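# Insert the steel peg fully into the block's hole

## Task

Push the steel peg completely down into the hole in the block. The block must stay put: if it ever ends up more than 1.5 cm from its starting spot, the attempt fails.

## Robot and tools

Robot: two arms, left_arm and right_arm, mounted on opposite sides of a table. left_arm's base is on the +y side; the arm names do not match left or right in the images. Each arm has six joints, always listed as waist, shoulder, elbow, wrist pitch, wrist yaw, wrist roll, followed by the gripper opening. Stated joint ranges (rad): waist -3.054 to 3.054, shoulder 0.000 to 3.142, elbow 0.000 to 2.356, wrist pitch and wrist yaw -1.571 to 1.571, wrist roll -3.142 to 3.142. A real end stop may sit up to 0.028 rad either side of these.

Frame: all hand positions, velocities and orientations use the scene frame. Its origin is the table centre, +z points up, and the table surface is at z = +0.020 m. On a gripper, +x runs along the fingers and the fingers close along y. end_effector_position is the point between the fingers, 3 to 4 cm behind their tips; only the last 1.5 cm of each inner finger face is flat. Reported hand poses can be off by a few centimetres, more at long reach.

Row format (shared by execute_actions and move): one flat list of 14 numbers, each in [-1, 1], covering both arms even if only one moves: left_arm's six joint values then its opening, then right_arm's six joint values then its opening. Joint values are offsets, not poses: they are added to the arm's Joint targets as they stand when the action (or move) begins, scaled so 1.0 equals 2.055 rad for waist, shoulder and elbow and 4.263 rad for the three wrist joints. The opening is absolute: +1 fully open, about -0.78 where empty fingers touch, and values down to -1 close no further. Closing fully takes at least about 0.6 s.

execute_actions: argument actions is a list of actions; each action is a table of up to 15 rows, one row per 1/30 s step, and a short table repeats its final row to fill 15 steps (0.5 s). Every row in an action counts from the targets at the action's start, not the previous row, so repeating an offset in a later action moves further. An empty list just reports state and images. An action is rejected for both arms if it would push a joint more than 0.028 rad beyond its range; a malformed action or a failing first action rejects the whole call. Optional cameras: list of names; omitted, null or ["all"] gives all, [] gives none.

move: argument target is one 14-number row or a list of up to 15 rows; every row's offsets count from the same starting Joint targets. All joints travel together toward the target angles, taking at least 0.5 s and at most 10 s for the whole list; grippers follow curved paths and nothing avoids collisions. speed (rad/s, 0.01 to 7, default 0.5) caps the joint with the longest travel; one value or one per target. blend (rad, one value or one per target) rounds corners of a list. opening_speed (per second on the -1..+1 scale, at least 0.2) ramps the fingers. blocking=false returns after about 0.5 s while the move continues. The result adds a move: line, e.g. done, off_target (resting more than 0.03 rad from target), moving, held, fault, possibly limits=held.

wait: seconds from 0 to 10; arms keep their last command and any running move continues. stop: brakes a running move, needing some distance. zoom_image: camera (cam_left_wrist or cam_right_wrist) and region [x0, y0, x1, y1] in image pixels, at most 504 by 504, from that camera's latest image. finished_scene: optional scene = 1; ends the scene permanently, and the peg must stay inserted without the robot.

Motion limits: each step a joint target may lead its measured angle by at most 0.368 rad (waist, shoulder, elbow) or 0.763 rad (wrist joints), and targets placing the gripper over 70 mm from its measured spot are scaled back. Big offsets may need several actions; an unfinished motion must be commanded again. Sending 0 for all of an arm's joints re-commands its current targets. To keep a gripper as is, resend its current opening; 0 is a half-open command.

Result lines: end_effector_position (m), end_effector_quat_wxyz, linear and angular velocity; Joint positions and Joint velocities per arm, six joints then finger-pad gap in m (0.080 fully open), velocities may read "within noise"; Joint targets (base for your next offsets); Tool commands; grip_measured (opening on the command scale); grip_effort_n (motor effort, negative closing, not pad force); Joint torques and External joint torques (positive toward larger angles); Wrist depth, a 7x7 grid per wrist camera of distances in mm (70 to 1000, "-" means no value). Warning lines: "joint sent to its limit", "joint command not followed" (clearance check altered targets), blocked, TORQUE FAULT (arm stops 10 s), MOTOR HOT, OVER-TEMPERATURE FAULT.

Gripping: at first contact note grip_measured and command roughly 0.08 below it for a firm hold, less for lighter. Readings may be about 1 mm off, and up to about 3 mm narrower than a hard part under full squeeze.

Cameras: cam_left_wrist and cam_right_wrist, both 896x504, mounted on the wrists, so their views follow the arms; calibration is approximate.

Avoid: shoving or lifting the block; dropping the peg or releasing it while moving; anything leaving the table; fast impacts and hard presses; any arm-to-arm collision or gripping the other arm's fingers; exceeding contact torque limits (N m: waist 17.4, shoulder 21.6, elbow 21.5, wrist pitch 5.67, wrist yaw 5.65, wrist roll 5.3), which includes a held object's weight; long stretched or straining poses that heat motors. Loose objects may occasionally get nudged by outside pushes.

Each tool is called after ">>>" by a JSON object that holds its "fn" and its "kwargs", one argument or row to a line.

## Session

>>> {"fn": "execute_actions", "kwargs": {
  "actions": []
}}

Scene clock: 0.00 s.
left_arm: end_effector_position=(+0.3166, +0.4292, +0.1676) grip_measured=+0.992 grip_effort_n=n/a end_effector_quat_wxyz=(+0.879, -0.041, +0.382, +0.283) | right_arm: end_effector_position=(+0.1871, -0.2442, +0.2384) grip_measured=+0.981 grip_effort_n=n/a end_effector_quat_wxyz=(+0.705, -0.355, +0.132, +0.599)
Joint positions: left_arm=[1.203 1.457 0.926 -0.577 -0.681 -0.698 0.08] | right_arm=[-1.014 1.116 0.871 -0.546 -0.533 -0.923 0.079]
Joint velocities: within noise
Joint torques (N m): no reading
External joint torques (N m): no reading
Heat: left arm: hottest shoulder 37 °C (+0.0 °C/min); right arm: hottest wrist roll 38 °C (+0.0 °C/min).
Wrist depth (mm): cam_left_wrist=[- - - - - - 915 / - - - - - - - / - - - - - - - / - - 258 - - - 952 / - 256 240 212 223 96 893 / - 76 223 197 191 91 - / - 76 213 187 194 180 -] | cam_right_wrist=[364 414 493 603 - - - / 329 370 433 511 - - - / 302 336 386 450 - - - / 277 306 349 403 - - - / 257 282 317 361 - - - / 239 258 103 292 - 88 - / - - 232 283 - - -]
Joint targets: left_arm=[1.203 1.456 0.928 -0.577 -0.683 -0.698] | right_arm=[-1.014 1.113 0.875 -0.543 -0.533 -0.922]
Tool commands: left_gripper/opening=+0.992076 right_gripper/opening=+0.981166

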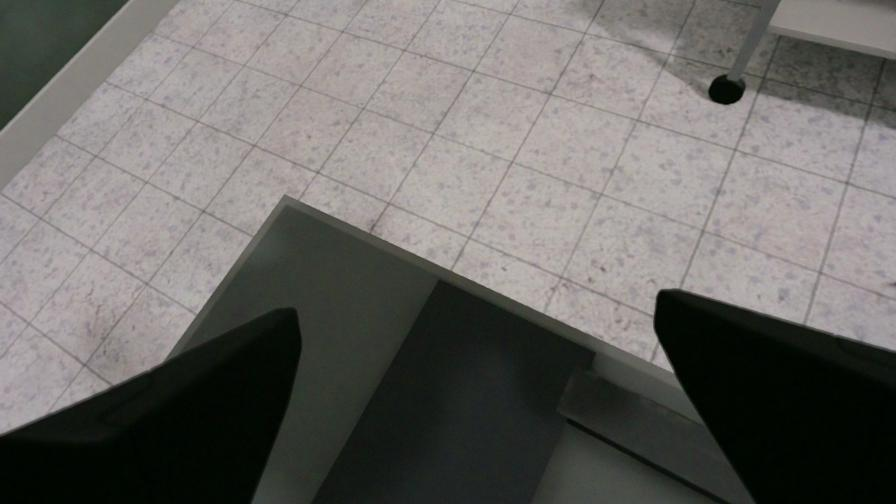

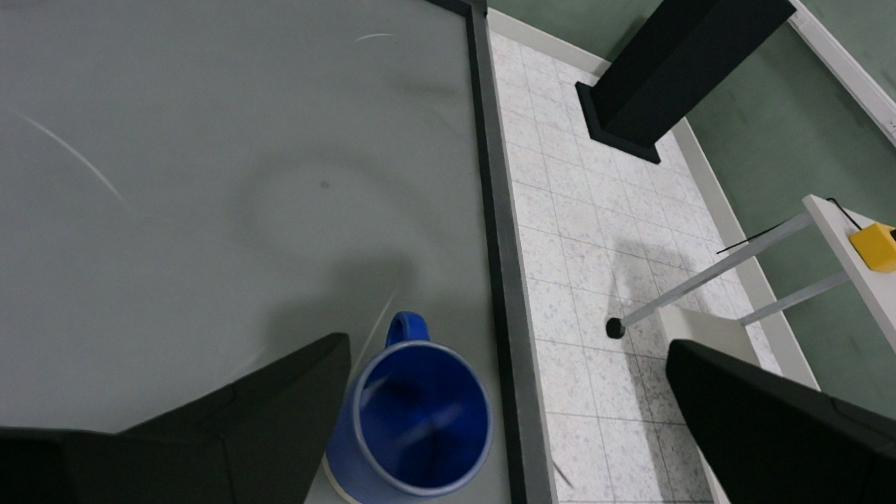

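>>> {"fn": "move", "kwargs": {
  "target": [-0.5854, -0.0759, -0.0136, 0.065, 0.1602, 0.1637, 1.0, 0, 0, 0, 0, 0, 0, 1.0],
  "speed": 1.2
}}

Scene clock: 42.60 s.
left_arm: end_effector_position=(-0.0080, +0.0847, +0.2157) grip_measured=+0.992 grip_effort_n=0.2 end_effector_quat_wxyz=(+0.668, +0.242, +0.246, -0.660) | right_arm: end_effector_position=(+0.1871, -0.2442, +0.2384) grip_measured=+0.981 grip_effort_n=-2.1 end_effector_quat_wxyz=(+0.705, -0.355, +0.132, +0.599)
Joint positions: left_arm=[0.001 1.312 0.909 -0.302 -0.004 -0.007 0.08] | right_arm=[-1.014 1.116 0.871 -0.546 -0.533 -0.923 0.079]
Joint velocities: within noise
Joint torques (N m): left_arm=[-0.1 -6.66 6.8 1.8 0.13 0.27] | right_arm=[-0.05 -3.87 6.13 1.49 -0.28 0.04]
External joint torques (N m): left_arm=[-0.08 -1.74 -0.04 0.28 0.13 0.27] | right_arm=[-0.04 -0.63 -0.4 0.18 -0.02 0.02]
Heat: left arm: hottest elbow 41 °C (+9.9 °C/min); right arm: hottest wrist pitch 40 °C (+4.2 °C/min).
Wrist depth (mm): cam_left_wrist=[306 407 409 409 398 405 406 / 314 362 368 367 366 366 366 / 336 335 334 334 333 332 335 / 307 307 306 307 308 307 304 / 285 288 284 284 283 95 283 / - 76 261 263 264 90 - / - 76 247 247 245 - -] | cam_right_wrist=[365 414 495 605 - - - / 329 369 432 514 - - - / 302 336 384 451 - - - / 277 306 349 401 - - - / 257 283 319 361 - - - / 239 258 103 293 - 88 - / - - 232 284 - - -]
Joint targets: left_arm=[0.000 1.300 0.900 -0.300 0.000 0.000] | right_arm=[-1.014 1.113 0.875 -0.543 -0.533 -0.922]
move: done
camera_calibration:
cam_left_wrist: T_world_to_cam=[[-0.999006, 0.0351453, -0.0274223, 0.00505937], [0.0440597, 0.871977, -0.487559, 0.0588752], [0.00677624, -0.488283, -0.872659, 0.30232], [0, 0, 0, 1]] pos_world=[0.000411723, 0.0961017, 0.292666]

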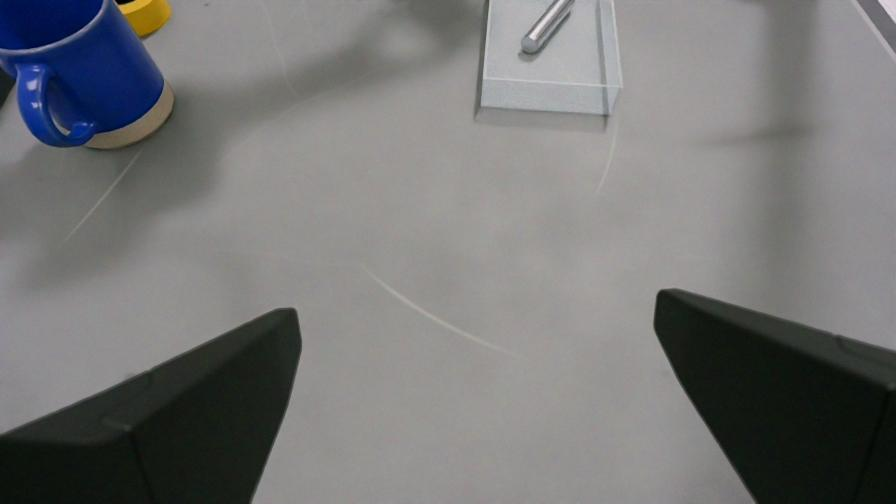

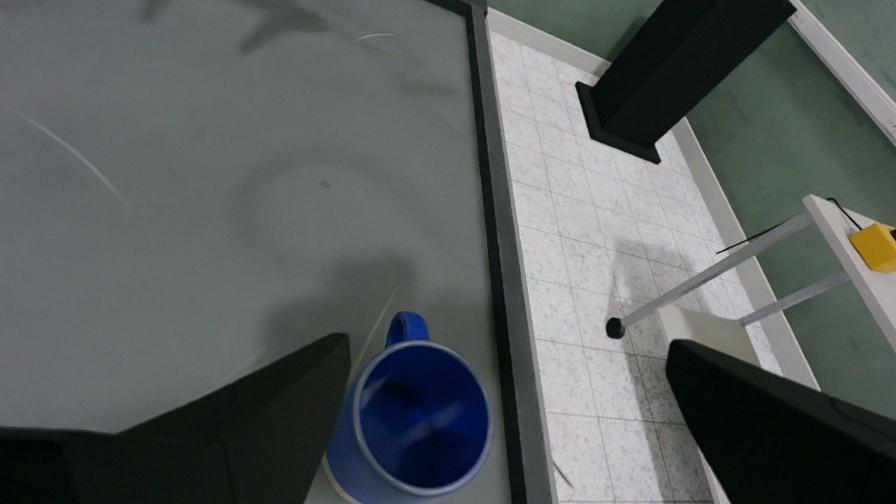

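>>> {"fn": "move", "kwargs": {
  "target": [0, 0, 0, 0, 0, 0, 1.0, 0.4934, 0.091, 0.1582, -0.1072, 0.125, 0.2163, 1.0],
  "speed": 1.2
}}

Scene clock: 59.17 s.
left_arm: end_effector_position=(-0.0080, +0.0847, +0.2156) grip_measured=+0.992 grip_effort_n=0.2 end_effector_quat_wxyz=(+0.668, +0.242, +0.246, -0.660) | right_arm: end_effector_position=(-0.0229, -0.1706, +0.2334) grip_measured=+0.981 grip_effort_n=-2.1 end_effector_quat_wxyz=(+0.599, -0.373, +0.374, +0.602)
Joint positions: left_arm=[0.001 1.312 0.909 -0.302 -0.004 -0.007 0.08] | right_arm=[-0.003 1.293 1.182 -1.002 -0.005 -0.004 0.079]
Joint velocities: within noise
Joint torques (N m): left_arm=[-0.29 -6.63 6.71 1.73 0.15 0.2] | right_arm=[0.26 -3.63 7.35 1.07 0.15 0.13]
External joint torques (N m): left_arm=[-0.32 -1.68 -0.17 0.2 0.16 0.2] | right_arm=[0.28 0.49 1.13 0.03 0.16 0.12]
Heat: left arm: hottest elbow 41 °C (+7.1 °C/min); right arm: hottest wrist pitch 40 °C (+3.0 °C/min).
Wrist depth (mm): cam_left_wrist=[308 408 407 407 400 406 406 / 314 360 368 368 366 367 365 / 339 337 335 334 333 335 333 / 310 308 308 306 308 306 305 / 283 288 284 284 283 95 284 / - 76 261 264 263 90 - / - 76 246 247 245 - -] | cam_right_wrist=[378 374 371 367 362 361 358 / 358 357 353 347 346 342 338 / 341 338 334 331 330 327 321 / 325 323 321 317 315 310 311 / 312 310 307 304 302 299 297 / 299 299 103 290 289 88 286 / - - 279 279 279 - -]
Joint targets: left_arm=[0.000 1.300 0.900 -0.300 0.000 0.000] | right_arm=[0.000 1.300 1.200 -1.000 -0.001 0.000]
move: done
camera_calibration:
cam_left_wrist: T_world_to_cam=[[-0.999006, 0.0351453, -0.0274223, 0.00505663], [0.0440597, 0.871977, -0.487559, 0.0588265], [0.00677624, -0.488283, -0.872659, 0.302232], [0, 0, 0, 1]] pos_world=[0.000411723, 0.0961017, 0.292566]
cam_right_wrist: T_world_to_cam=[[0.999202, 0.023014, -0.032652, 0.0491714], [0.0174853, -0.986881, -0.160502, -0.0938359], [-0.0359174, 0.159803, -0.986495, 0.337092], [0, 0, 0, 1]] pos_world=[-0.0353839, -0.147605, 0.319085]

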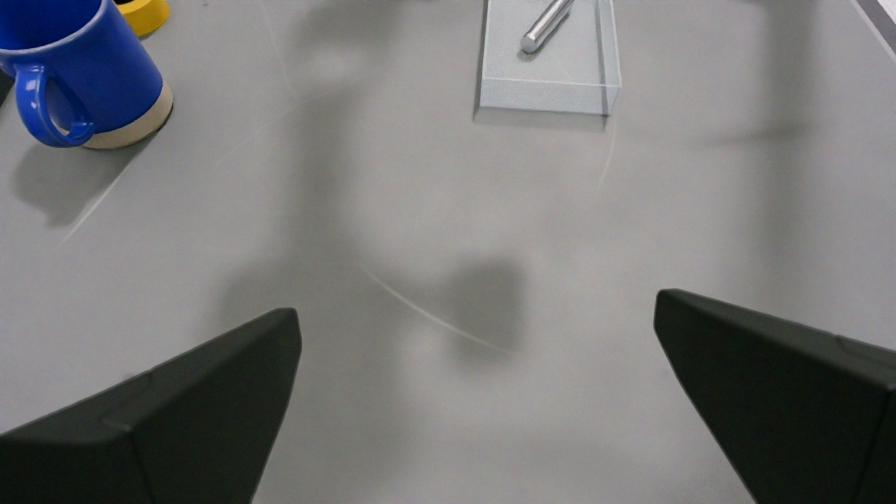

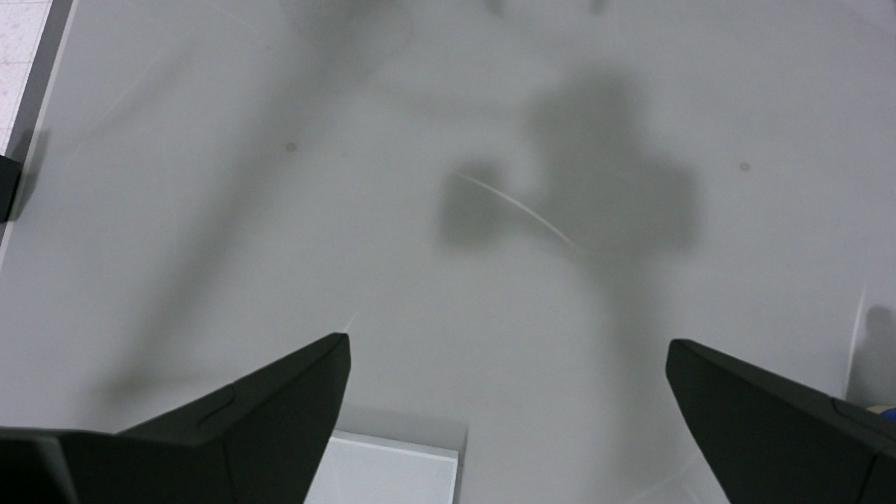

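>>> {"fn": "move", "kwargs": {
  "target": [-0.365, 0, 0, 0, 0, 0, 1.0, 0.365, 0, 0, 0.0704, 0, 0, 1.0],
  "speed": 1.2
}}

Scene clock: 67.33 s.
left_arm: end_effector_position=(-0.2597, +0.1818, +0.2157) grip_measured=+0.992 grip_effort_n=0.2 end_effector_quat_wxyz=(+0.378, +0.315, +0.141, -0.859) | right_arm: end_effector_position=(-0.2593, -0.2098, +0.2700) grip_measured=+0.981 grip_effort_n=-2.6 end_effector_quat_wxyz=(+0.367, -0.364, +0.158, +0.841)
Joint positions: left_arm=[-0.749 1.312 0.909 -0.302 0 -0.006 0.08] | right_arm=[0.747 1.294 1.184 -0.706 -0.002 -0.003 0.079]
Joint velocities: within noise
Joint torques (N m): left_arm=[-0.21 -6.76 6.88 1.74 -0.06 0.15] | right_arm=[0.26 -4.06 7.51 1.76 0.06 0.05]
External joint torques (N m): left_arm=[-0.2 -1.86 0.02 0.21 -0.06 0.14] | right_arm=[0.28 0.39 1.01 0.39 0.06 0.04]
Heat: left arm: hottest shoulder 41 °C (+3.0 °C/min); right arm: hottest elbow 41 °C (+7.1 °C/min).
Wrist depth (mm): cam_left_wrist=[408 408 - - - - - / 368 368 360 - - - - / 334 335 334 334 - - - / 307 307 308 307 - - - / 285 289 283 284 284 96 - / - 76 259 264 264 90 - / - 76 247 246 245 - -] | cam_right_wrist=[- - - - - - 544 / - - - - - 505 467 / - - - - 454 450 445 / - - - - 408 405 402 / - - - 373 371 368 365 / - - 92 342 339 88 339 / - - 310 314 313 - -]
Joint targets: left_arm=[-0.750 1.300 0.900 -0.300 0.000 0.000] | right_arm=[0.750 1.300 1.200 -0.701 -0.001 0.000]
move: done
camera_calibration:
cam_left_wrist: T_world_to_cam=[[-0.704668, 0.709076, -0.02559, -0.2962], [0.627872, 0.606359, -0.487961, 0.18528], [-0.330485, -0.359918, -0.87249, 0.240502], [0, 0, 0, 1]] pos_world=[-0.245572, 0.184243, 0.292666]
cam_right_wrist: T_world_to_cam=[[0.711779, 0.70209, -0.020988, 0.352293], [0.623633, -0.645424, -0.441033, 0.18204], [-0.323191, 0.300829, -0.897245, 0.302036], [0, 0, 0, 1]] pos_world=[-0.266665, -0.22071, 0.35868]

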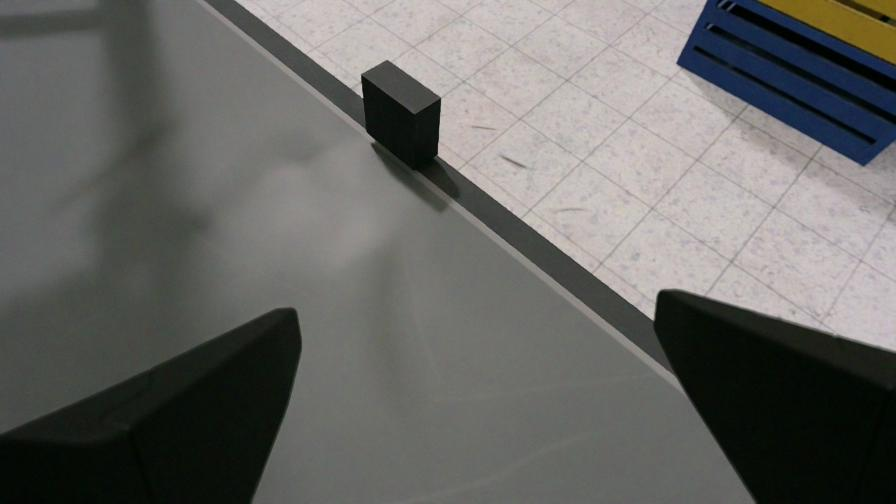

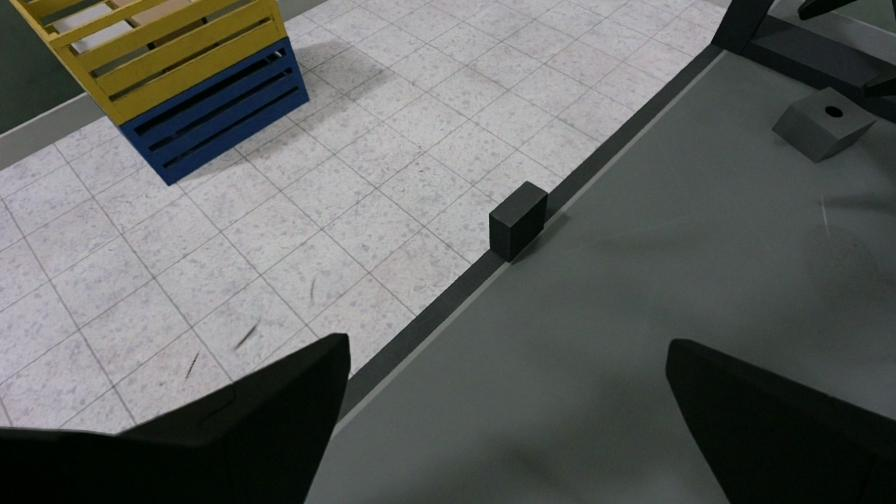

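>>> {"fn": "zoom_image", "kwargs": {
  "camera": "cam_right_wrist",
  "region": [680, 0, 896, 220]
}}

>>> {"fn": "execute_actions", "kwargs": {
  "actions": [],
  "cameras": ["cam_left_wrist"]
}}

Scaled by 2.291 from the camera's 896x504 image, which has a finer 1280x720 frame.

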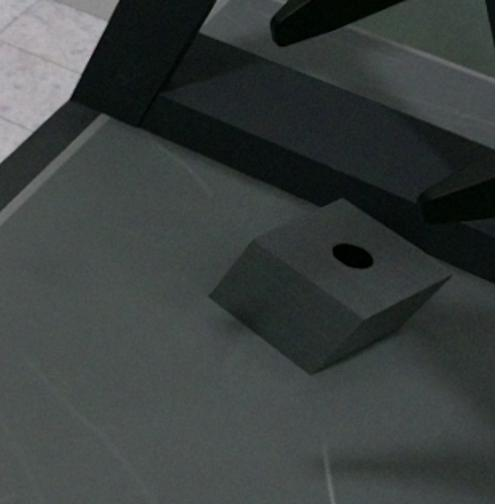

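Scene clock: 72.87 s.
left_arm: end_effector_position=(-0.2597, +0.1818, +0.2157) grip_measured=+0.992 grip_effort_n=0.2 end_effector_quat_wxyz=(+0.378, +0.315, +0.141, -0.859) | right_arm: end_effector_position=(-0.2593, -0.2097, +0.2701) grip_measured=+0.981 grip_effort_n=-2.6 end_effector_quat_wxyz=(+0.367, -0.364, +0.158, +0.841)
Joint positions: left_arm=[-0.749 1.312 0.909 -0.302 0 -0.006 0.08] | right_arm=[0.747 1.294 1.184 -0.706 -0.002 -0.003 0.079]
Joint velocities: within noise
Joint torques (N m): left_arm=[-0.25 -6.61 6.64 1.77 -0.03 0.22] | right_arm=[0.25 -4.4 7.36 1.78 0.08 0.07]
External joint torques (N m): left_arm=[-0.28 -1.74 -0.14 0.27 -0.02 0.22] | right_arm=[0.27 0.12 0.83 0.41 0.08 0.07]
Heat: left arm: hottest wrist pitch 42 °C (+5.0 °C/min); right arm: hottest elbow 42 °C (+7.0 °C/min).
Wrist depth (mm): cam_left_wrist=[407 412 - - - - - / 368 368 362 - - - - / 335 335 335 337 - - - / 307 306 308 307 - - - / 283 289 284 284 284 96 - / - 76 261 263 264 90 - / - 76 245 246 246 - -] | cam_right_wrist=[- - - - - - 545 / - - - - - 506 465 / - - - - 453 451 446 / - - - - 409 403 401 / - - - 373 370 367 365 / - - 92 340 338 88 341 / - - 311 312 314 - -]
Joint targets: left_arm=[-0.750 1.300 0.900 -0.300 0.000 0.000] | right_arm=[0.750 1.300 1.200 -0.700 -0.001 0.000]
Tool commands: left_gripper/opening=+1.0 right_gripper/opening=+1.0
camera_calibration:
cam_left_wrist: T_world_to_cam=[[-0.704668, 0.709076, -0.02559, -0.2962], [0.627872, 0.606359, -0.487961, 0.18528], [-0.330485, -0.359918, -0.87249, 0.240502], [0, 0, 0, 1]] pos_world=[-0.245572, 0.184243, 0.292666]
Images, in order (width x height): cam_left_wrist 896x504.

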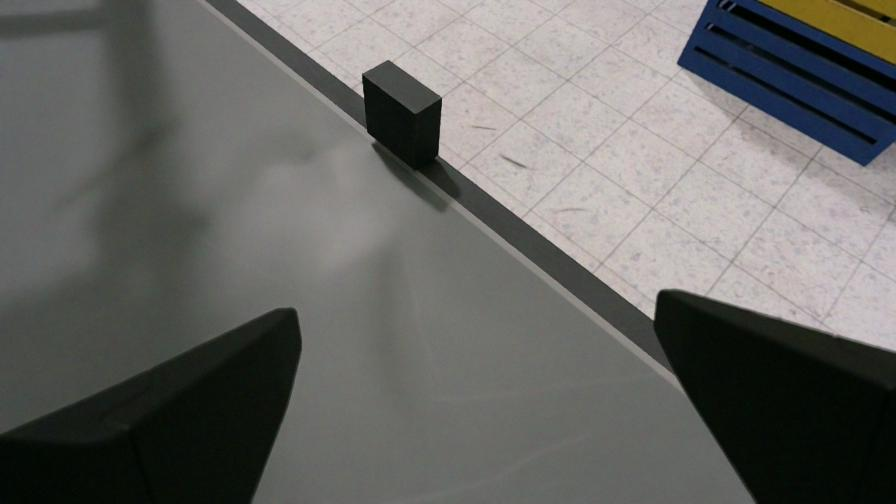

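>>> {"fn": "move", "kwargs": {
  "target": [-0.0112, 0.2219, 0.401, -0.2905, 0, 0, 1.0, -0.2404, 0.1839, 0.1727, -0.1755, 0, 0, 1.0],
  "speed": 1.2
}}

Scene clock: 115.10 s.
left_arm: end_effector_position=(-0.2276, +0.2267, +0.2368) grip_measured=+0.992 grip_effort_n=0.2 end_effector_quat_wxyz=(+0.279, +0.649, +0.278, -0.651) | right_arm: end_effector_position=(-0.0983, -0.1800, +0.2150) grip_measured=+0.981 grip_effort_n=-2.6 end_effector_quat_wxyz=(+0.429, -0.563, +0.433, +0.558)
Joint positions: left_arm=[-0.77 1.744 1.713 -1.537 0 -0.006 0.08] | right_arm=[0.258 1.668 1.539 -1.45 -0.002 -0.003 0.079]
Joint velocities: within noise
Joint torques (N m): left_arm=[-0.24 -5.79 8.08 0.22 0 0.21] | right_arm=[-0.16 -5.37 6.33 0.28 0.09 0.08]
External joint torques (N m): left_arm=[-0.29 1.12 2.5 -0.13 0.01 0.21] | right_arm=[-0.13 0.89 0.85 -0.01 0.09 0.08]
Heat: left arm: hottest wrist pitch 44 °C (+4.1 °C/min); right arm: hottest elbow 46 °C (+8.1 °C/min).
Wrist depth (mm): cam_left_wrist=[241 244 247 249 251 256 961 / 255 256 259 262 264 267 - / 266 270 272 276 278 282 284 / 281 285 286 290 263 297 287 / 297 296 301 308 281 96 292 / - 76 320 326 329 90 - / - 76 346 349 334 - -] | cam_right_wrist=[247 246 244 243 240 237 235 / 256 253 252 250 248 245 243 / 265 263 260 258 256 252 250 / 274 271 268 267 264 262 259 / 285 281 276 276 273 269 268 / 293 288 103 283 282 88 273 / - - 300 297 293 - -]
Joint targets: left_arm=[-0.773 1.756 1.724 -1.538 0.000 0.000] | right_arm=[0.256 1.678 1.555 -1.449 -0.001 0.000]
move: done
camera_calibration:
cam_left_wrist: T_world_to_cam=[[-0.686367, 0.727054, 0.0170894, -0.314928], [0.686537, 0.640007, 0.345046, -0.0433235], [0.23993, 0.248561, -0.93843, 0.293209], [0, 0, 0, 1]] pos_world=[-0.256762, 0.183817, 0.295486]
cam_right_wrist: T_world_to_cam=[[0.96426, 0.262275, -0.0375983, 0.164829], [0.261202, -0.917173, 0.300945, -0.167516], [0.0444463, -0.30001, -0.9529, 0.235641], [0, 0, 0, 1]] pos_world=[-0.125656, -0.126177, 0.281153]

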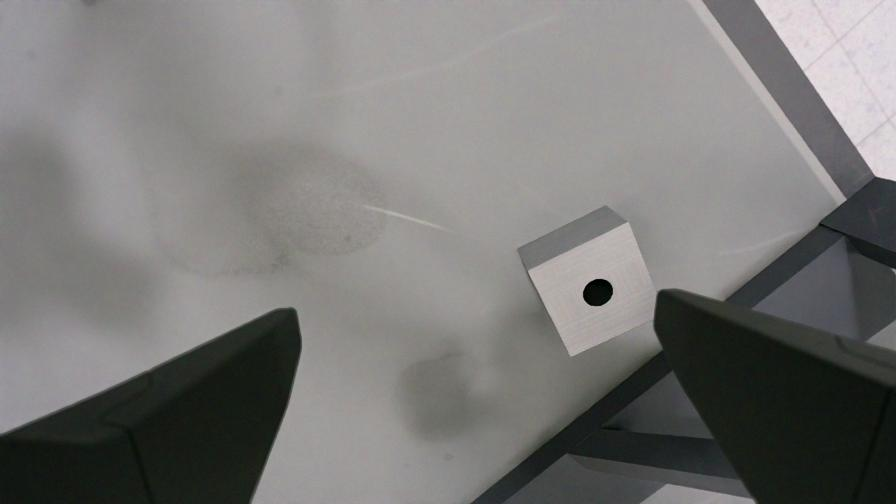

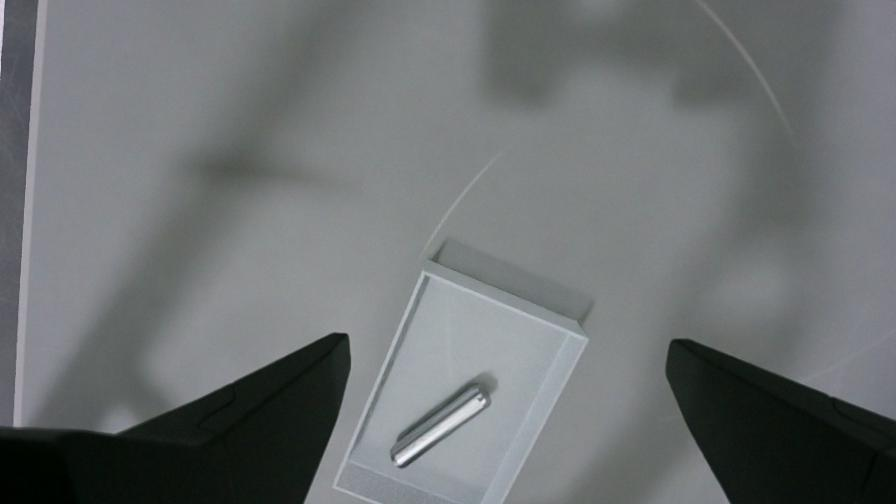

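>>> {"fn": "zoom_image", "kwargs": {
  "camera": "cam_right_wrist",
  "region": [320, 230, 620, 504]
}}

>>> {"fn": "zoom_image", "kwargs": {
  "camera": "cam_left_wrist",
  "region": [500, 180, 700, 380]
}}

Scaled by 1.680 from the camera's 896x504 image, which has a finer 1280x720 frame.

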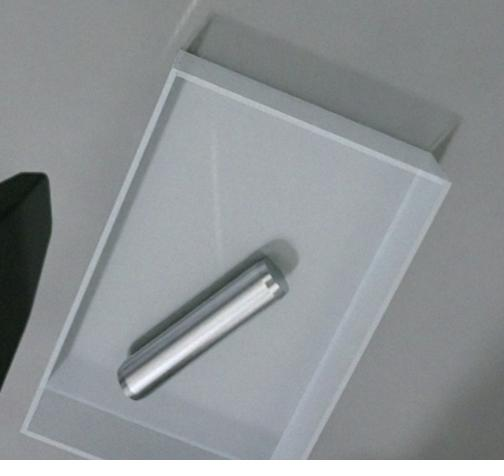

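Scaled by 2.520 from the camera's 896x504 image, which has a finer 1280x720 frame.

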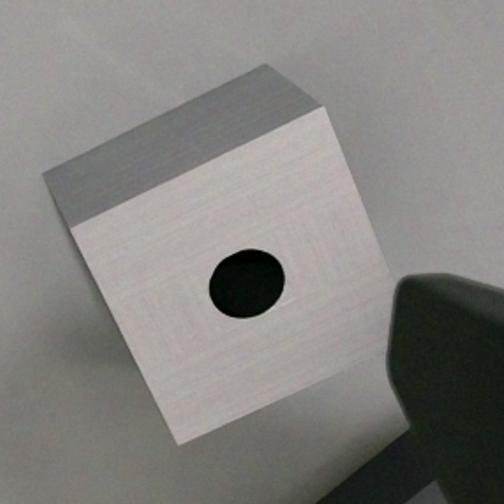

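>>> {"fn": "move", "kwargs": {
  "target": [0, 0, 0, 0, 0, 0, 1.0, 0.1022, -0.2793, -0.347, 0.0328, 0.0002, 0.2461, 0.3],
  "speed": 1.2
}}

Scene clock: 187.03 s.
left_arm: end_effector_position=(-0.2276, +0.2267, +0.2370) grip_measured=+0.992 grip_effort_n=0.2 end_effector_quat_wxyz=(+0.279, +0.649, +0.278, -0.651) | right_arm: end_effector_position=(-0.0922, -0.3269, +0.1551) grip_measured=+0.303 grip_effort_n=-14.7 end_effector_quat_wxyz=(+0.622, -0.338, +0.624, +0.332)
Joint positions: left_arm=[-0.77 1.744 1.713 -1.537 0 -0.006 0.08] | right_arm=[0.463 1.116 0.85 -1.314 -0.002 1.046 0.049]
Joint velocities: within noise
Joint torques (N m): left_arm=[-0.37 -6.05 7.84 0.24 -0.01 0.21] | right_arm=[0.13 -3.78 4.17 0.59 0.07 0.01]
External joint torques (N m): left_arm=[-0.38 0.9 2.27 -0.09 -0.01 0.21] | right_arm=[0.14 -1.54 -1.36 0.28 0.02 0.01]
Heat: left arm: hottest shoulder 42 °C (+0.0 °C/min); right arm: hottest elbow 42 °C (-2.0 °C/min).
Wrist depth (mm): cam_left_wrist=[242 244 248 249 252 254 960 / 254 256 259 261 265 268 - / 266 270 271 274 280 281 284 / 281 287 288 292 264 297 286 / 297 295 303 309 281 96 292 / - 76 320 328 328 90 - / - 76 347 348 333 - -] | cam_right_wrist=[207 201 194 188 181 175 170 / 216 209 201 193 188 181 176 / 227 218 210 201 196 188 182 / 237 227 219 210 203 196 188 / 247 239 228 218 211 203 196 / 261 249 - 228 223 204 197 / - - - 240 232 - -]
Joint targets: left_arm=[-0.773 1.756 1.724 -1.538 0.000 0.000] | right_arm=[0.466 1.104 0.842 -1.309 0.000 1.049]
move: done
camera_calibration:
cam_left_wrist: T_world_to_cam=[[-0.686367, 0.727054, 0.0170894, -0.314929], [0.686537, 0.640007, 0.345046, -0.043358], [0.23993, 0.248561, -0.93843, 0.293303], [0, 0, 0, 1]] pos_world=[-0.256762, 0.183817, 0.295586]
cam_right_wrist: T_world_to_cam=[[0.836927, -0.546549, -0.0289413, -0.0822078], [-0.514599, -0.803807, 0.298467, -0.31983], [-0.18639, -0.234902, -0.953981, 0.134448], [0, 0, 0, 1]] pos_world=[-0.0707225, -0.27043, 0.221341]

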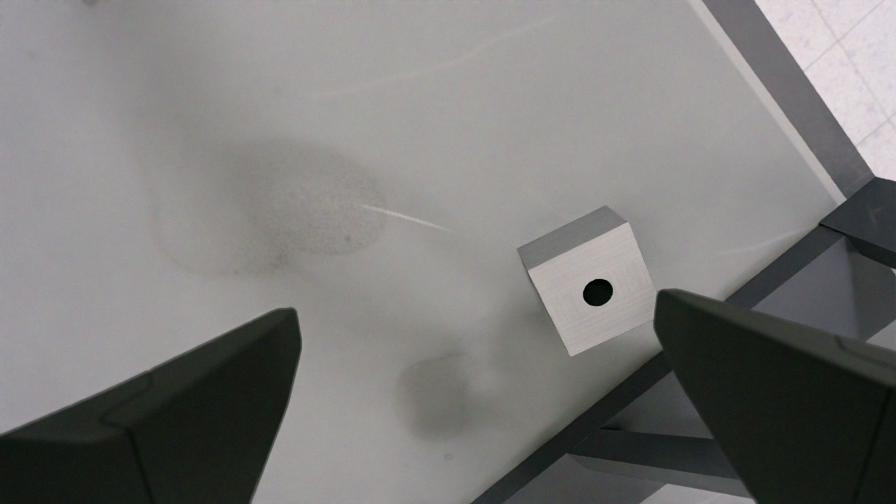

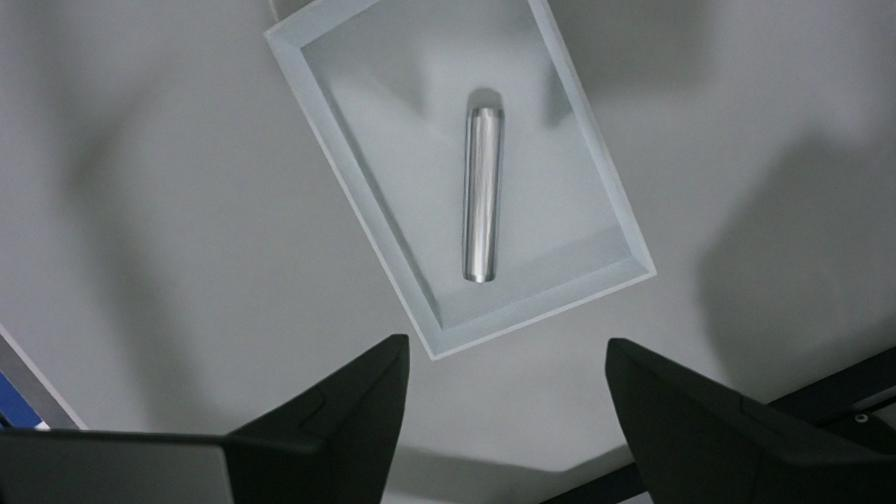

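>>> {"fn": "move", "kwargs": {
  "target": [0, 0, 0, 0, 0, 0, 1.0, -0.0131, 0.0307, -0.0788, 0.0549, 0, -0.0023, 0.1],
  "speed": 0.6,
  "cameras": ["cam_right_wrist"]
}}

Scene clock: 226.67 s.
left_arm: end_effector_position=(-0.2276, +0.2267, +0.2370) grip_measured=+0.992 grip_effort_n=0.2 end_effector_quat_wxyz=(+0.279, +0.649, +0.278, -0.651) | right_arm: end_effector_position=(-0.0935, -0.3166, +0.1081) grip_measured=+0.102 grip_effort_n=-14.7 end_effector_quat_wxyz=(+0.625, -0.324, +0.626, +0.335)
Joint positions: left_arm=[-0.77 1.744 1.713 -1.537 0 -0.006 0.08] | right_arm=[0.442 1.163 0.688 -1.081 -0.002 1.042 0.04]
Joint velocities: within noise
Joint torques (N m): left_arm=[-0.17 -6.15 8.22 0.3 0.01 0.18] | right_arm=[-0.26 -1.99 3.9 0.65 0.1 -0.15]
External joint torques (N m): left_arm=[-0.17 0.81 2.62 -0.04 0.01 0.18] | right_arm=[-0.26 0.48 -1.55 0.31 0.06 -0.15]
Heat: left arm: hottest elbow 43 °C (+1.0 °C/min); right arm: hottest elbow 41 °C (-1.0 °C/min).
Wrist depth (mm): cam_left_wrist=[242 243 247 249 251 255 939 / 253 257 260 262 264 270 - / 268 270 273 275 280 281 285 / 280 284 289 292 264 299 286 / 297 295 301 308 282 95 293 / - 76 321 328 330 90 - / - 76 345 350 336 - -] | cam_right_wrist=[164 158 153 147 140 135 131 / 172 166 158 151 146 140 135 / 179 172 165 157 150 145 140 / 186 179 170 163 157 150 144 / 196 187 178 169 163 156 149 / 206 196 184 174 170 158 155 / - - - 183 177 - -]
Joint targets: left_arm=[-0.773 1.756 1.724 -1.538 0.000 0.000] | right_arm=[0.439 1.167 0.680 -1.075 0.000 1.039]
move: done
camera_calibration:
cam_right_wrist: T_world_to_cam=[[0.827194, -0.559688, -0.0499987, -0.0796667], [-0.524996, -0.801498, 0.286321, -0.297158], [-0.200324, -0.210594, -0.956828, 0.0984379], [0, 0, 0, 1]] pos_world=[-0.0703873, -0.262029, 0.175287]
Images, in order (width x height): cam_right_wrist 896x504.

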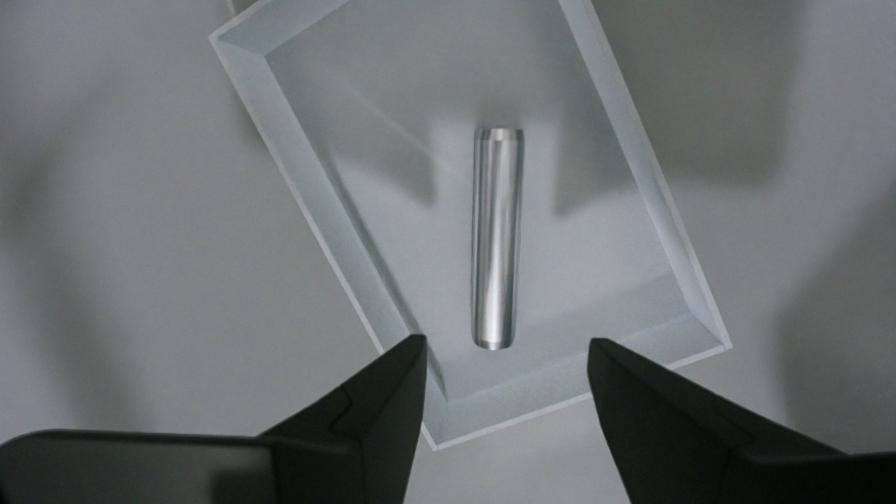

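>>> {"fn": "zoom_image", "kwargs": {
  "camera": "cam_right_wrist",
  "region": [370, 90, 670, 440]
}}

Scaled by 1.440 from the camera's 896x504 image, which has a finer 1280x720 frame.

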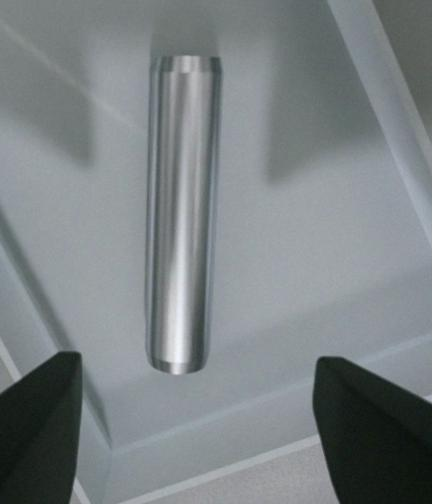

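>>> {"fn": "move", "kwargs": {
  "target": [0, 0, 0, 0, 0, 0, 1.0, 0.0107, 0.0450, -0.0655, 0.0507, 0, 0.0052, 0.1],
  "speed": 0.3,
  "cameras": ["cam_right_wrist"]
}}

Scene clock: 287.67 s.
left_arm: end_effector_position=(-0.2276, +0.2267, +0.2369) grip_measured=+0.992 grip_effort_n=0.7 end_effector_quat_wxyz=(+0.279, +0.649, +0.279, -0.651) | right_arm: end_effector_position=(-0.0962, -0.3169, +0.0630) grip_measured=+0.102 grip_effort_n=-14.7 end_effector_quat_wxyz=(+0.625, -0.327, +0.626, +0.331)
Joint positions: left_arm=[-0.77 1.744 1.713 -1.537 0 -0.006 0.08] | right_arm=[0.458 1.254 0.553 -0.864 -0.002 1.059 0.04]
Joint velocities: within noise
Joint torques (N m): left_arm=[-0.16 -6.07 7.87 0.24 0.01 0.22] | right_arm=[0.29 -2.07 3.67 0.66 0.12 0.06]
External joint torques (N m): left_arm=[-0.18 0.86 2.26 -0.12 0.02 0.22] | right_arm=[0.32 0.61 -1.33 0.34 0.07 0.06]
Heat: left arm: hottest elbow 43 °C (+0.0 °C/min); right arm: hottest elbow 40 °C (-1.0 °C/min).
Wrist depth (mm): cam_left_wrist=[242 243 246 249 252 255 949 / 253 256 260 262 264 269 - / 266 270 272 275 280 282 285 / 281 285 288 291 262 298 286 / 298 294 300 308 281 96 291 / - 76 321 328 330 91 - / - 76 345 349 334 - -] | cam_right_wrist=[116 112 108 104 100 97 93 / - 117 112 108 103 100 97 / 126 121 116 111 106 104 100 / 132 127 121 118 111 108 104 / 138 133 126 103 115 111 106 / 145 140 132 107 120 114 111 / - - - 130 127 - -]
Joint targets: left_arm=[-0.773 1.756 1.724 -1.538 0.000 0.000] | right_arm=[0.461 1.259 0.546 -0.859 0.000 1.061]
move: done
camera_calibration:
cam_right_wrist: T_world_to_cam=[[0.826996, -0.560692, -0.0412441, -0.0806971], [-0.526782, -0.798428, 0.291569, -0.285492], [-0.196411, -0.2194, -0.95566, 0.0522732], [0, 0, 0, 1]] pos_world=[-0.073389, -0.261723, 0.129868]
Images, in order (width x height): cam_right_wrist 896x504.

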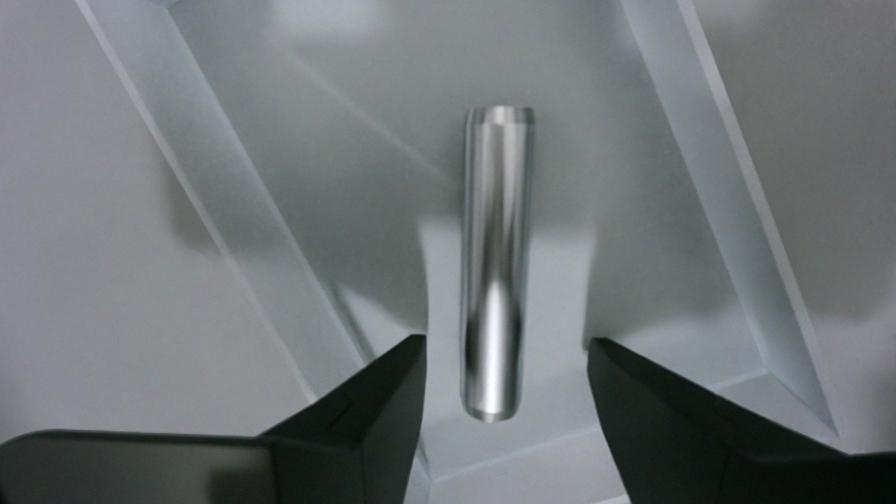

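>>> {"fn": "zoom_image", "kwargs": {
  "camera": "cam_right_wrist",
  "region": [370, 240, 670, 504]
}}

Scaled by 1.680 from the camera's 896x504 image, which has a finer 1280x720 frame.

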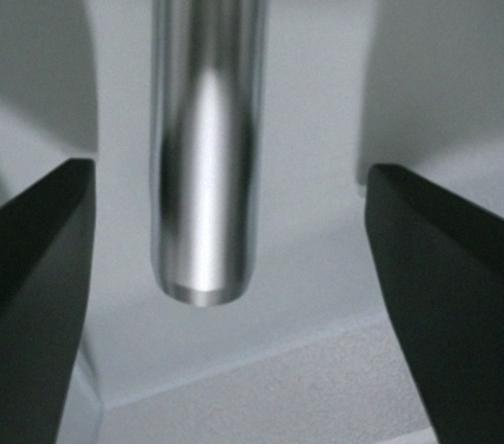

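>>> {"fn": "move", "kwargs": {
  "target": [0, 0, 0, 0, 0, 0, 1.0, 0.0058, 0.0151, 0.0015, 0.0052, 0, 0.0028, 0.1],
  "speed": 0.2,
  "cameras": ["cam_right_wrist"]
}}

Scene clock: 304.03 s.
left_arm: end_effector_position=(-0.2276, +0.2267, +0.2369) grip_measured=+0.992 grip_effort_n=0.2 end_effector_quat_wxyz=(+0.279, +0.649, +0.279, -0.651) | right_arm: end_effector_position=(-0.0984, -0.3166, +0.0594) grip_measured=+0.102 grip_effort_n=-14.7 end_effector_quat_wxyz=(+0.625, -0.330, +0.626, +0.327)
Joint positions: left_arm=[-0.77 1.744 1.713 -1.537 0 -0.006 0.08] | right_arm=[0.469 1.279 0.553 -0.849 -0.001 1.071 0.04]
Joint velocities: within noise
Joint torques (N m): left_arm=[-0.2 -6.07 7.76 0.29 -0.01 0.22] | right_arm=[0.53 -1.75 4.11 1.1 0.14 0.03]
External joint torques (N m): left_arm=[-0.1 0.88 2.18 -0.04 -0.02 0.22] | right_arm=[0.52 1.05 -0.86 0.8 0.1 0.03]
Heat: left arm: hottest elbow 43 °C (+0.0 °C/min); right arm: hottest elbow 40 °C (-1.0 °C/min).
Wrist depth (mm): cam_left_wrist=[242 244 247 249 252 254 951 / 253 257 259 260 264 266 - / 267 269 273 276 280 280 285 / 282 285 289 291 264 299 286 / 296 296 300 308 281 96 291 / - 76 322 328 328 90 - / - 76 344 349 336 - -] | cam_right_wrist=[- 108 104 100 97 94 90 / - 113 108 105 99 97 94 / 120 116 112 108 103 101 97 / 126 123 117 114 107 104 100 / - 128 122 99 112 107 104 / 140 135 127 104 117 - 109 / - - - 126 124 - -]
Joint targets: left_arm=[-0.773 1.756 1.724 -1.538 0.000 0.000] | right_arm=[0.473 1.290 0.549 -0.836 0.000 1.073]
move: done
camera_calibration:
cam_right_wrist: T_world_to_cam=[[0.826526, -0.56195, -0.0326575, -0.0798129], [-0.529069, -0.795355, 0.295799, -0.284766], [-0.192199, -0.227208, -0.954692, 0.0463215], [0, 0, 0, 1]] pos_world=[-0.0757902, -0.260816, 0.12585]
Images, in order (width x height): cam_right_wrist 896x504.

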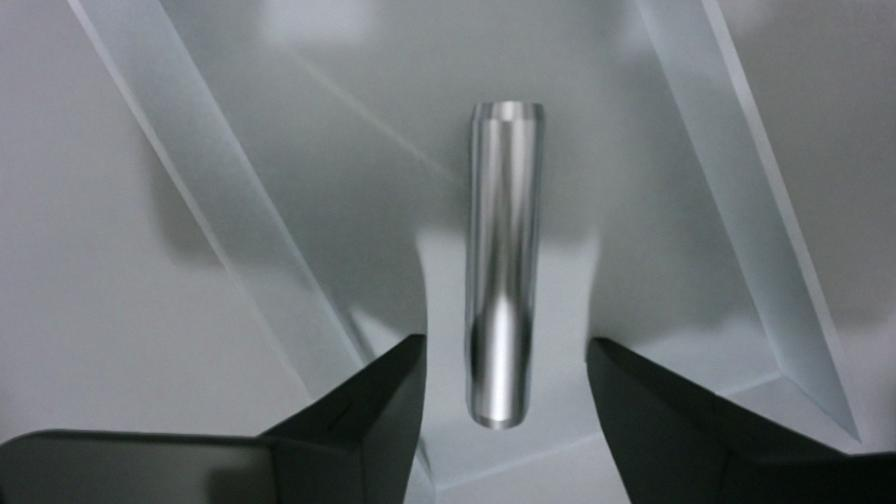

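>>> {"fn": "move", "kwargs": {
  "target": [0, 0, 0, 0, 0, 0, 1.0, 0, 0, 0, 0, 0, 0, -0.6],
  "speed": 0.3,
  "opening_speed": 0.8,
  "cameras": ["cam_right_wrist"]
}}

Scene clock: 308.93 s.
left_arm: end_effector_position=(-0.2276, +0.2267, +0.2369) grip_measured=+0.992 grip_effort_n=0.2 end_effector_quat_wxyz=(+0.279, +0.649, +0.279, -0.651) | right_arm: end_effector_position=(-0.0981, -0.3160, +0.0588) grip_measured=-0.507 grip_effort_n=-83.5 end_effector_quat_wxyz=(+0.627, -0.331, +0.625, +0.327)
Joint positions: left_arm=[-0.77 1.744 1.713 -1.537 0 -0.006 0.08] | right_arm=[0.469 1.283 0.553 -0.846 0.003 1.071 0.012]
Joint velocities: within noise
Joint torques (N m): left_arm=[-0.34 -5.93 7.98 0.19 0.01 0.2] | right_arm=[0.34 -2.05 4.05 0.87 -0.02 -0.02]
External joint torques (N m): left_arm=[-0.34 0.98 2.4 -0.16 0.01 0.2] | right_arm=[0.37 0.78 -0.86 0.58 -0.07 -0.03]
Heat: left arm: hottest elbow 43 °C (+0.0 °C/min); right arm: hottest elbow 40 °C (-1.0 °C/min).
Wrist depth (mm): cam_left_wrist=[242 243 247 249 252 255 952 / 254 257 259 262 265 267 - / 267 270 271 274 278 283 284 / 280 285 286 291 263 298 285 / 297 294 301 307 282 96 292 / - 76 321 327 328 90 - / - 76 344 347 334 - -] | cam_right_wrist=[- 108 103 100 96 93 90 / - 111 107 105 99 97 94 / 119 116 112 108 102 100 96 / 125 121 116 112 107 104 99 / - 127 121 114 110 107 103 / 139 133 127 99 98 - 108 / - - - - 91 - -]
Joint targets: left_arm=[-0.773 1.756 1.724 -1.538 0.000 0.000] | right_arm=[0.473 1.290 0.549 -0.836 0.000 1.073]
move: done
camera_calibration:
cam_right_wrist: T_world_to_cam=[[0.826435, -0.562224, -0.0301603, -0.0800212], [-0.530466, -0.795469, 0.292976, -0.28395], [-0.18871, -0.226126, -0.955644, 0.04664], [0, 0, 0, 1]] pos_world=[-0.075692, -0.260316, 0.125348]
Images, in order (width x height): cam_right_wrist 896x504.

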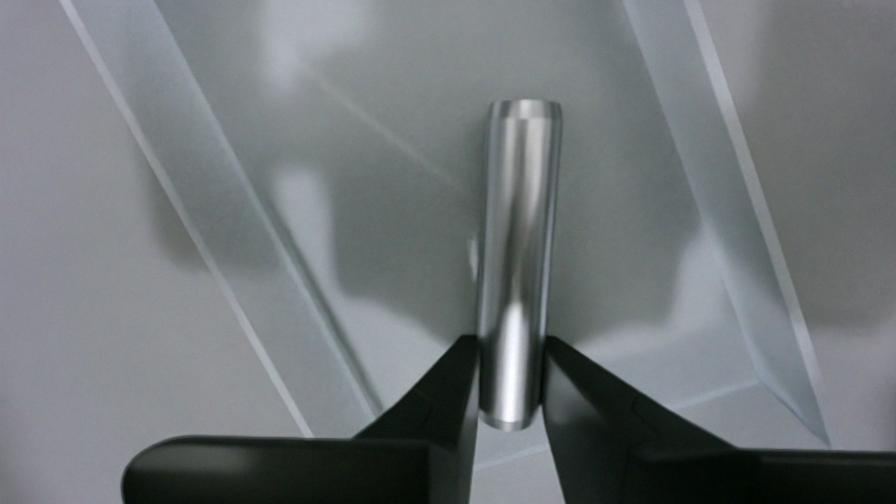

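>>> {"fn": "move", "kwargs": {
  "target": [0, 0, 0, 0, 0, 0, 1.0, 0, -0.0905, 0.1426, -0.1110, 0, 0, -0.6],
  "speed": 0.5,
  "cameras": ["cam_right_wrist"]
}}

Scene clock: 380.23 s.
left_arm: end_effector_position=(-0.2276, +0.2267, +0.2369) grip_measured=+0.992 grip_effort_n=-0.2 end_effector_quat_wxyz=(+0.279, +0.649, +0.279, -0.651) | right_arm: end_effector_position=(-0.0901, -0.3322, +0.1480) grip_measured=-0.507 grip_effort_n=-83.5 end_effector_quat_wxyz=(+0.626, -0.342, +0.625, +0.316)
Joint positions: left_arm=[-0.77 1.744 1.713 -1.537 0 -0.006 0.08] | right_arm=[0.47 1.117 0.822 -1.312 0.002 1.071 0.012]
Joint velocities: within noise
Joint torques (N m): left_arm=[-0.35 -6.02 7.75 0.27 0 0.24] | right_arm=[0.1 -3.78 6.96 0.21 0 0.02]
External joint torques (N m): left_arm=[-0.33 0.91 2.13 -0.09 0 0.24] | right_arm=[0.11 -1.6 1.49 -0.05 -0.05 0.02]
Heat: left arm: hottest elbow 44 °C (+1.0 °C/min); right arm: hottest elbow 40 °C (+0.0 °C/min).
Wrist depth (mm): cam_left_wrist=[243 243 246 248 251 255 966 / 254 257 259 261 265 268 - / 267 270 273 275 279 283 284 / 281 285 288 292 263 298 287 / 296 294 301 309 281 95 291 / - 76 321 328 330 90 - / - 76 346 349 334 - -] | cam_right_wrist=[194 190 185 179 174 170 165 / 202 197 192 185 179 175 171 / 211 205 199 194 187 183 177 / 222 215 209 202 195 190 184 / 233 225 218 100 200 198 192 / 245 237 227 99 99 204 184 / - - - - - - -]
Joint targets: left_arm=[-0.773 1.756 1.724 -1.538 0.000 0.000] | right_arm=[0.473 1.105 0.842 -1.310 0.000 1.073]
move: done
camera_calibration:
cam_right_wrist: T_world_to_cam=[[0.827291, -0.561762, -0.00365428, -0.0967564], [-0.533596, -0.787812, 0.307615, -0.318761], [-0.175685, -0.252537, -0.951504, 0.121479], [0, 0, 0, 1]] pos_world=[-0.0687022, -0.2748, 0.21329]
Images, in order (width x height): cam_right_wrist 896x504.

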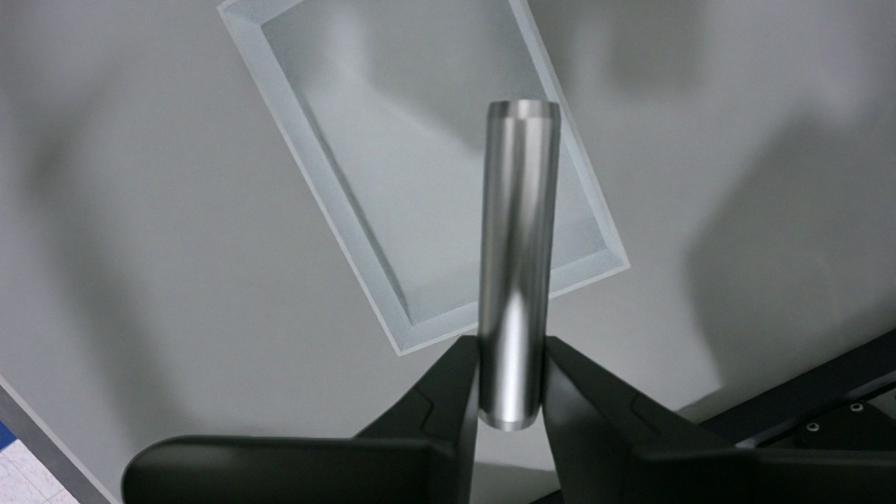

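>>> {"fn": "move", "kwargs": {
  "target": [0.3338, -0.0672, -0.0869, 0.0094, 0, 0.7037, 0.5, -0.2066, 0.5528, 0.1226, 0.5764, 0, -0.2517, -0.6],
  "speed": 1.2
}}

Scene clock: 390.67 s.
left_arm: end_effector_position=(-0.0347, +0.1696, +0.2289) grip_measured=+0.502 grip_effort_n=-11.4 end_effector_quat_wxyz=(-0.485, +0.514, -0.483, -0.517) | right_arm: end_effector_position=(-0.0493, +0.0886, +0.1484) grip_measured=-0.507 grip_effort_n=-83.5 end_effector_quat_wxyz=(+0.691, -0.004, +0.005, +0.723)
Joint positions: left_arm=[-0.089 1.631 1.554 -1.499 0 2.994 0.058] | right_arm=[0.049 2.23 1.076 1.14 0.002 0.002 0.012]
Joint velocities: within noise
Joint torques (N m): left_arm=[0.17 -8.12 5.14 0.27 0.02 0.23] | right_arm=[-0.03 -8.6 5.86 2.27 -0.05 -0.14]
External joint torques (N m): left_arm=[0.14 -2.12 -0.36 0.06 0.02 0.23] | right_arm=[0.03 0.92 0.93 0.6 -0.06 -0.14]
Heat: left arm: hottest elbow 44 °C (+0.0 °C/min); right arm: hottest elbow 42 °C (+2.0 °C/min).
Wrist depth (mm): cam_left_wrist=[240 242 244 246 247 248 249 / 251 253 254 256 258 259 261 / 264 265 267 268 271 273 274 / 276 278 281 282 286 288 287 / 292 291 291 298 296 91 305 / 301 - 77 308 318 84 - / - - 85 144 332 - -] | cam_right_wrist=[- - - 194 355 114 - / - 402 - 126 - - - / - 413 - 128 367 - - / - - - - - - - / - 442 439 99 427 464 458 / 364 330 351 100 99 361 360 / - - - - - - -]
Joint targets: left_arm=[-0.087 1.618 1.545 -1.498 0.000 2.999] | right_arm=[0.048 2.241 1.094 1.147 0.000 0.000]
move: done
camera_calibration:
cam_left_wrist: T_world_to_cam=[[0.99981, 0.00914376, 0.0171968, 0.0394112], [0.00268459, -0.939217, 0.343313, 0.107936], [0.0192907, -0.343202, -0.939064, 0.346536], [0, 0, 0, 1]] pos_world=[-0.0463785, 0.219946, 0.287686]
cam_right_wrist: T_world_to_cam=[[0.996686, 0.0812479, 0.00385999, 0.0561457], [0.0285499, -0.305003, -0.951923, 0.206375], [-0.0761645, 0.948879, -0.306312, 0.03805], [0, 0, 0, 1]] pos_world=[-0.0589536, 0.0222786, 0.207892]

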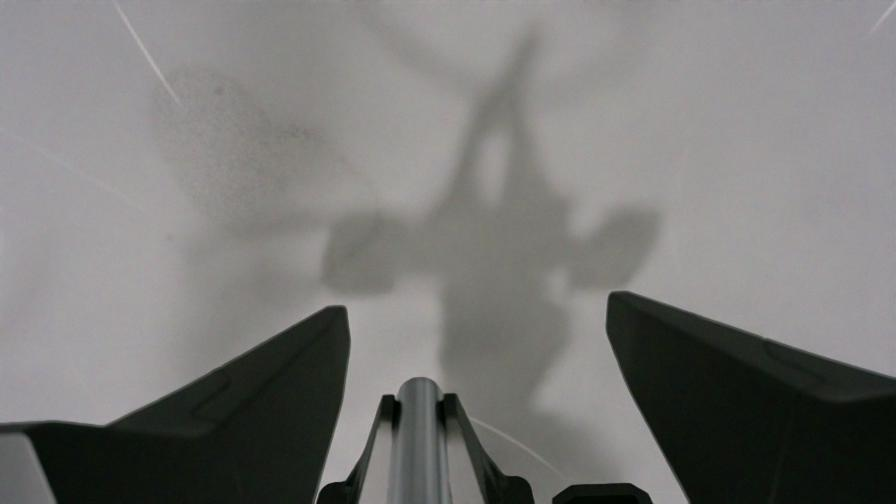

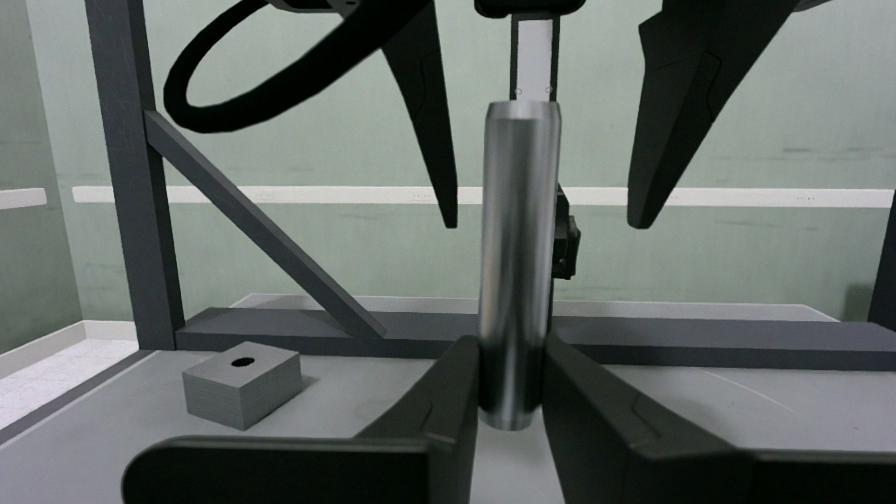

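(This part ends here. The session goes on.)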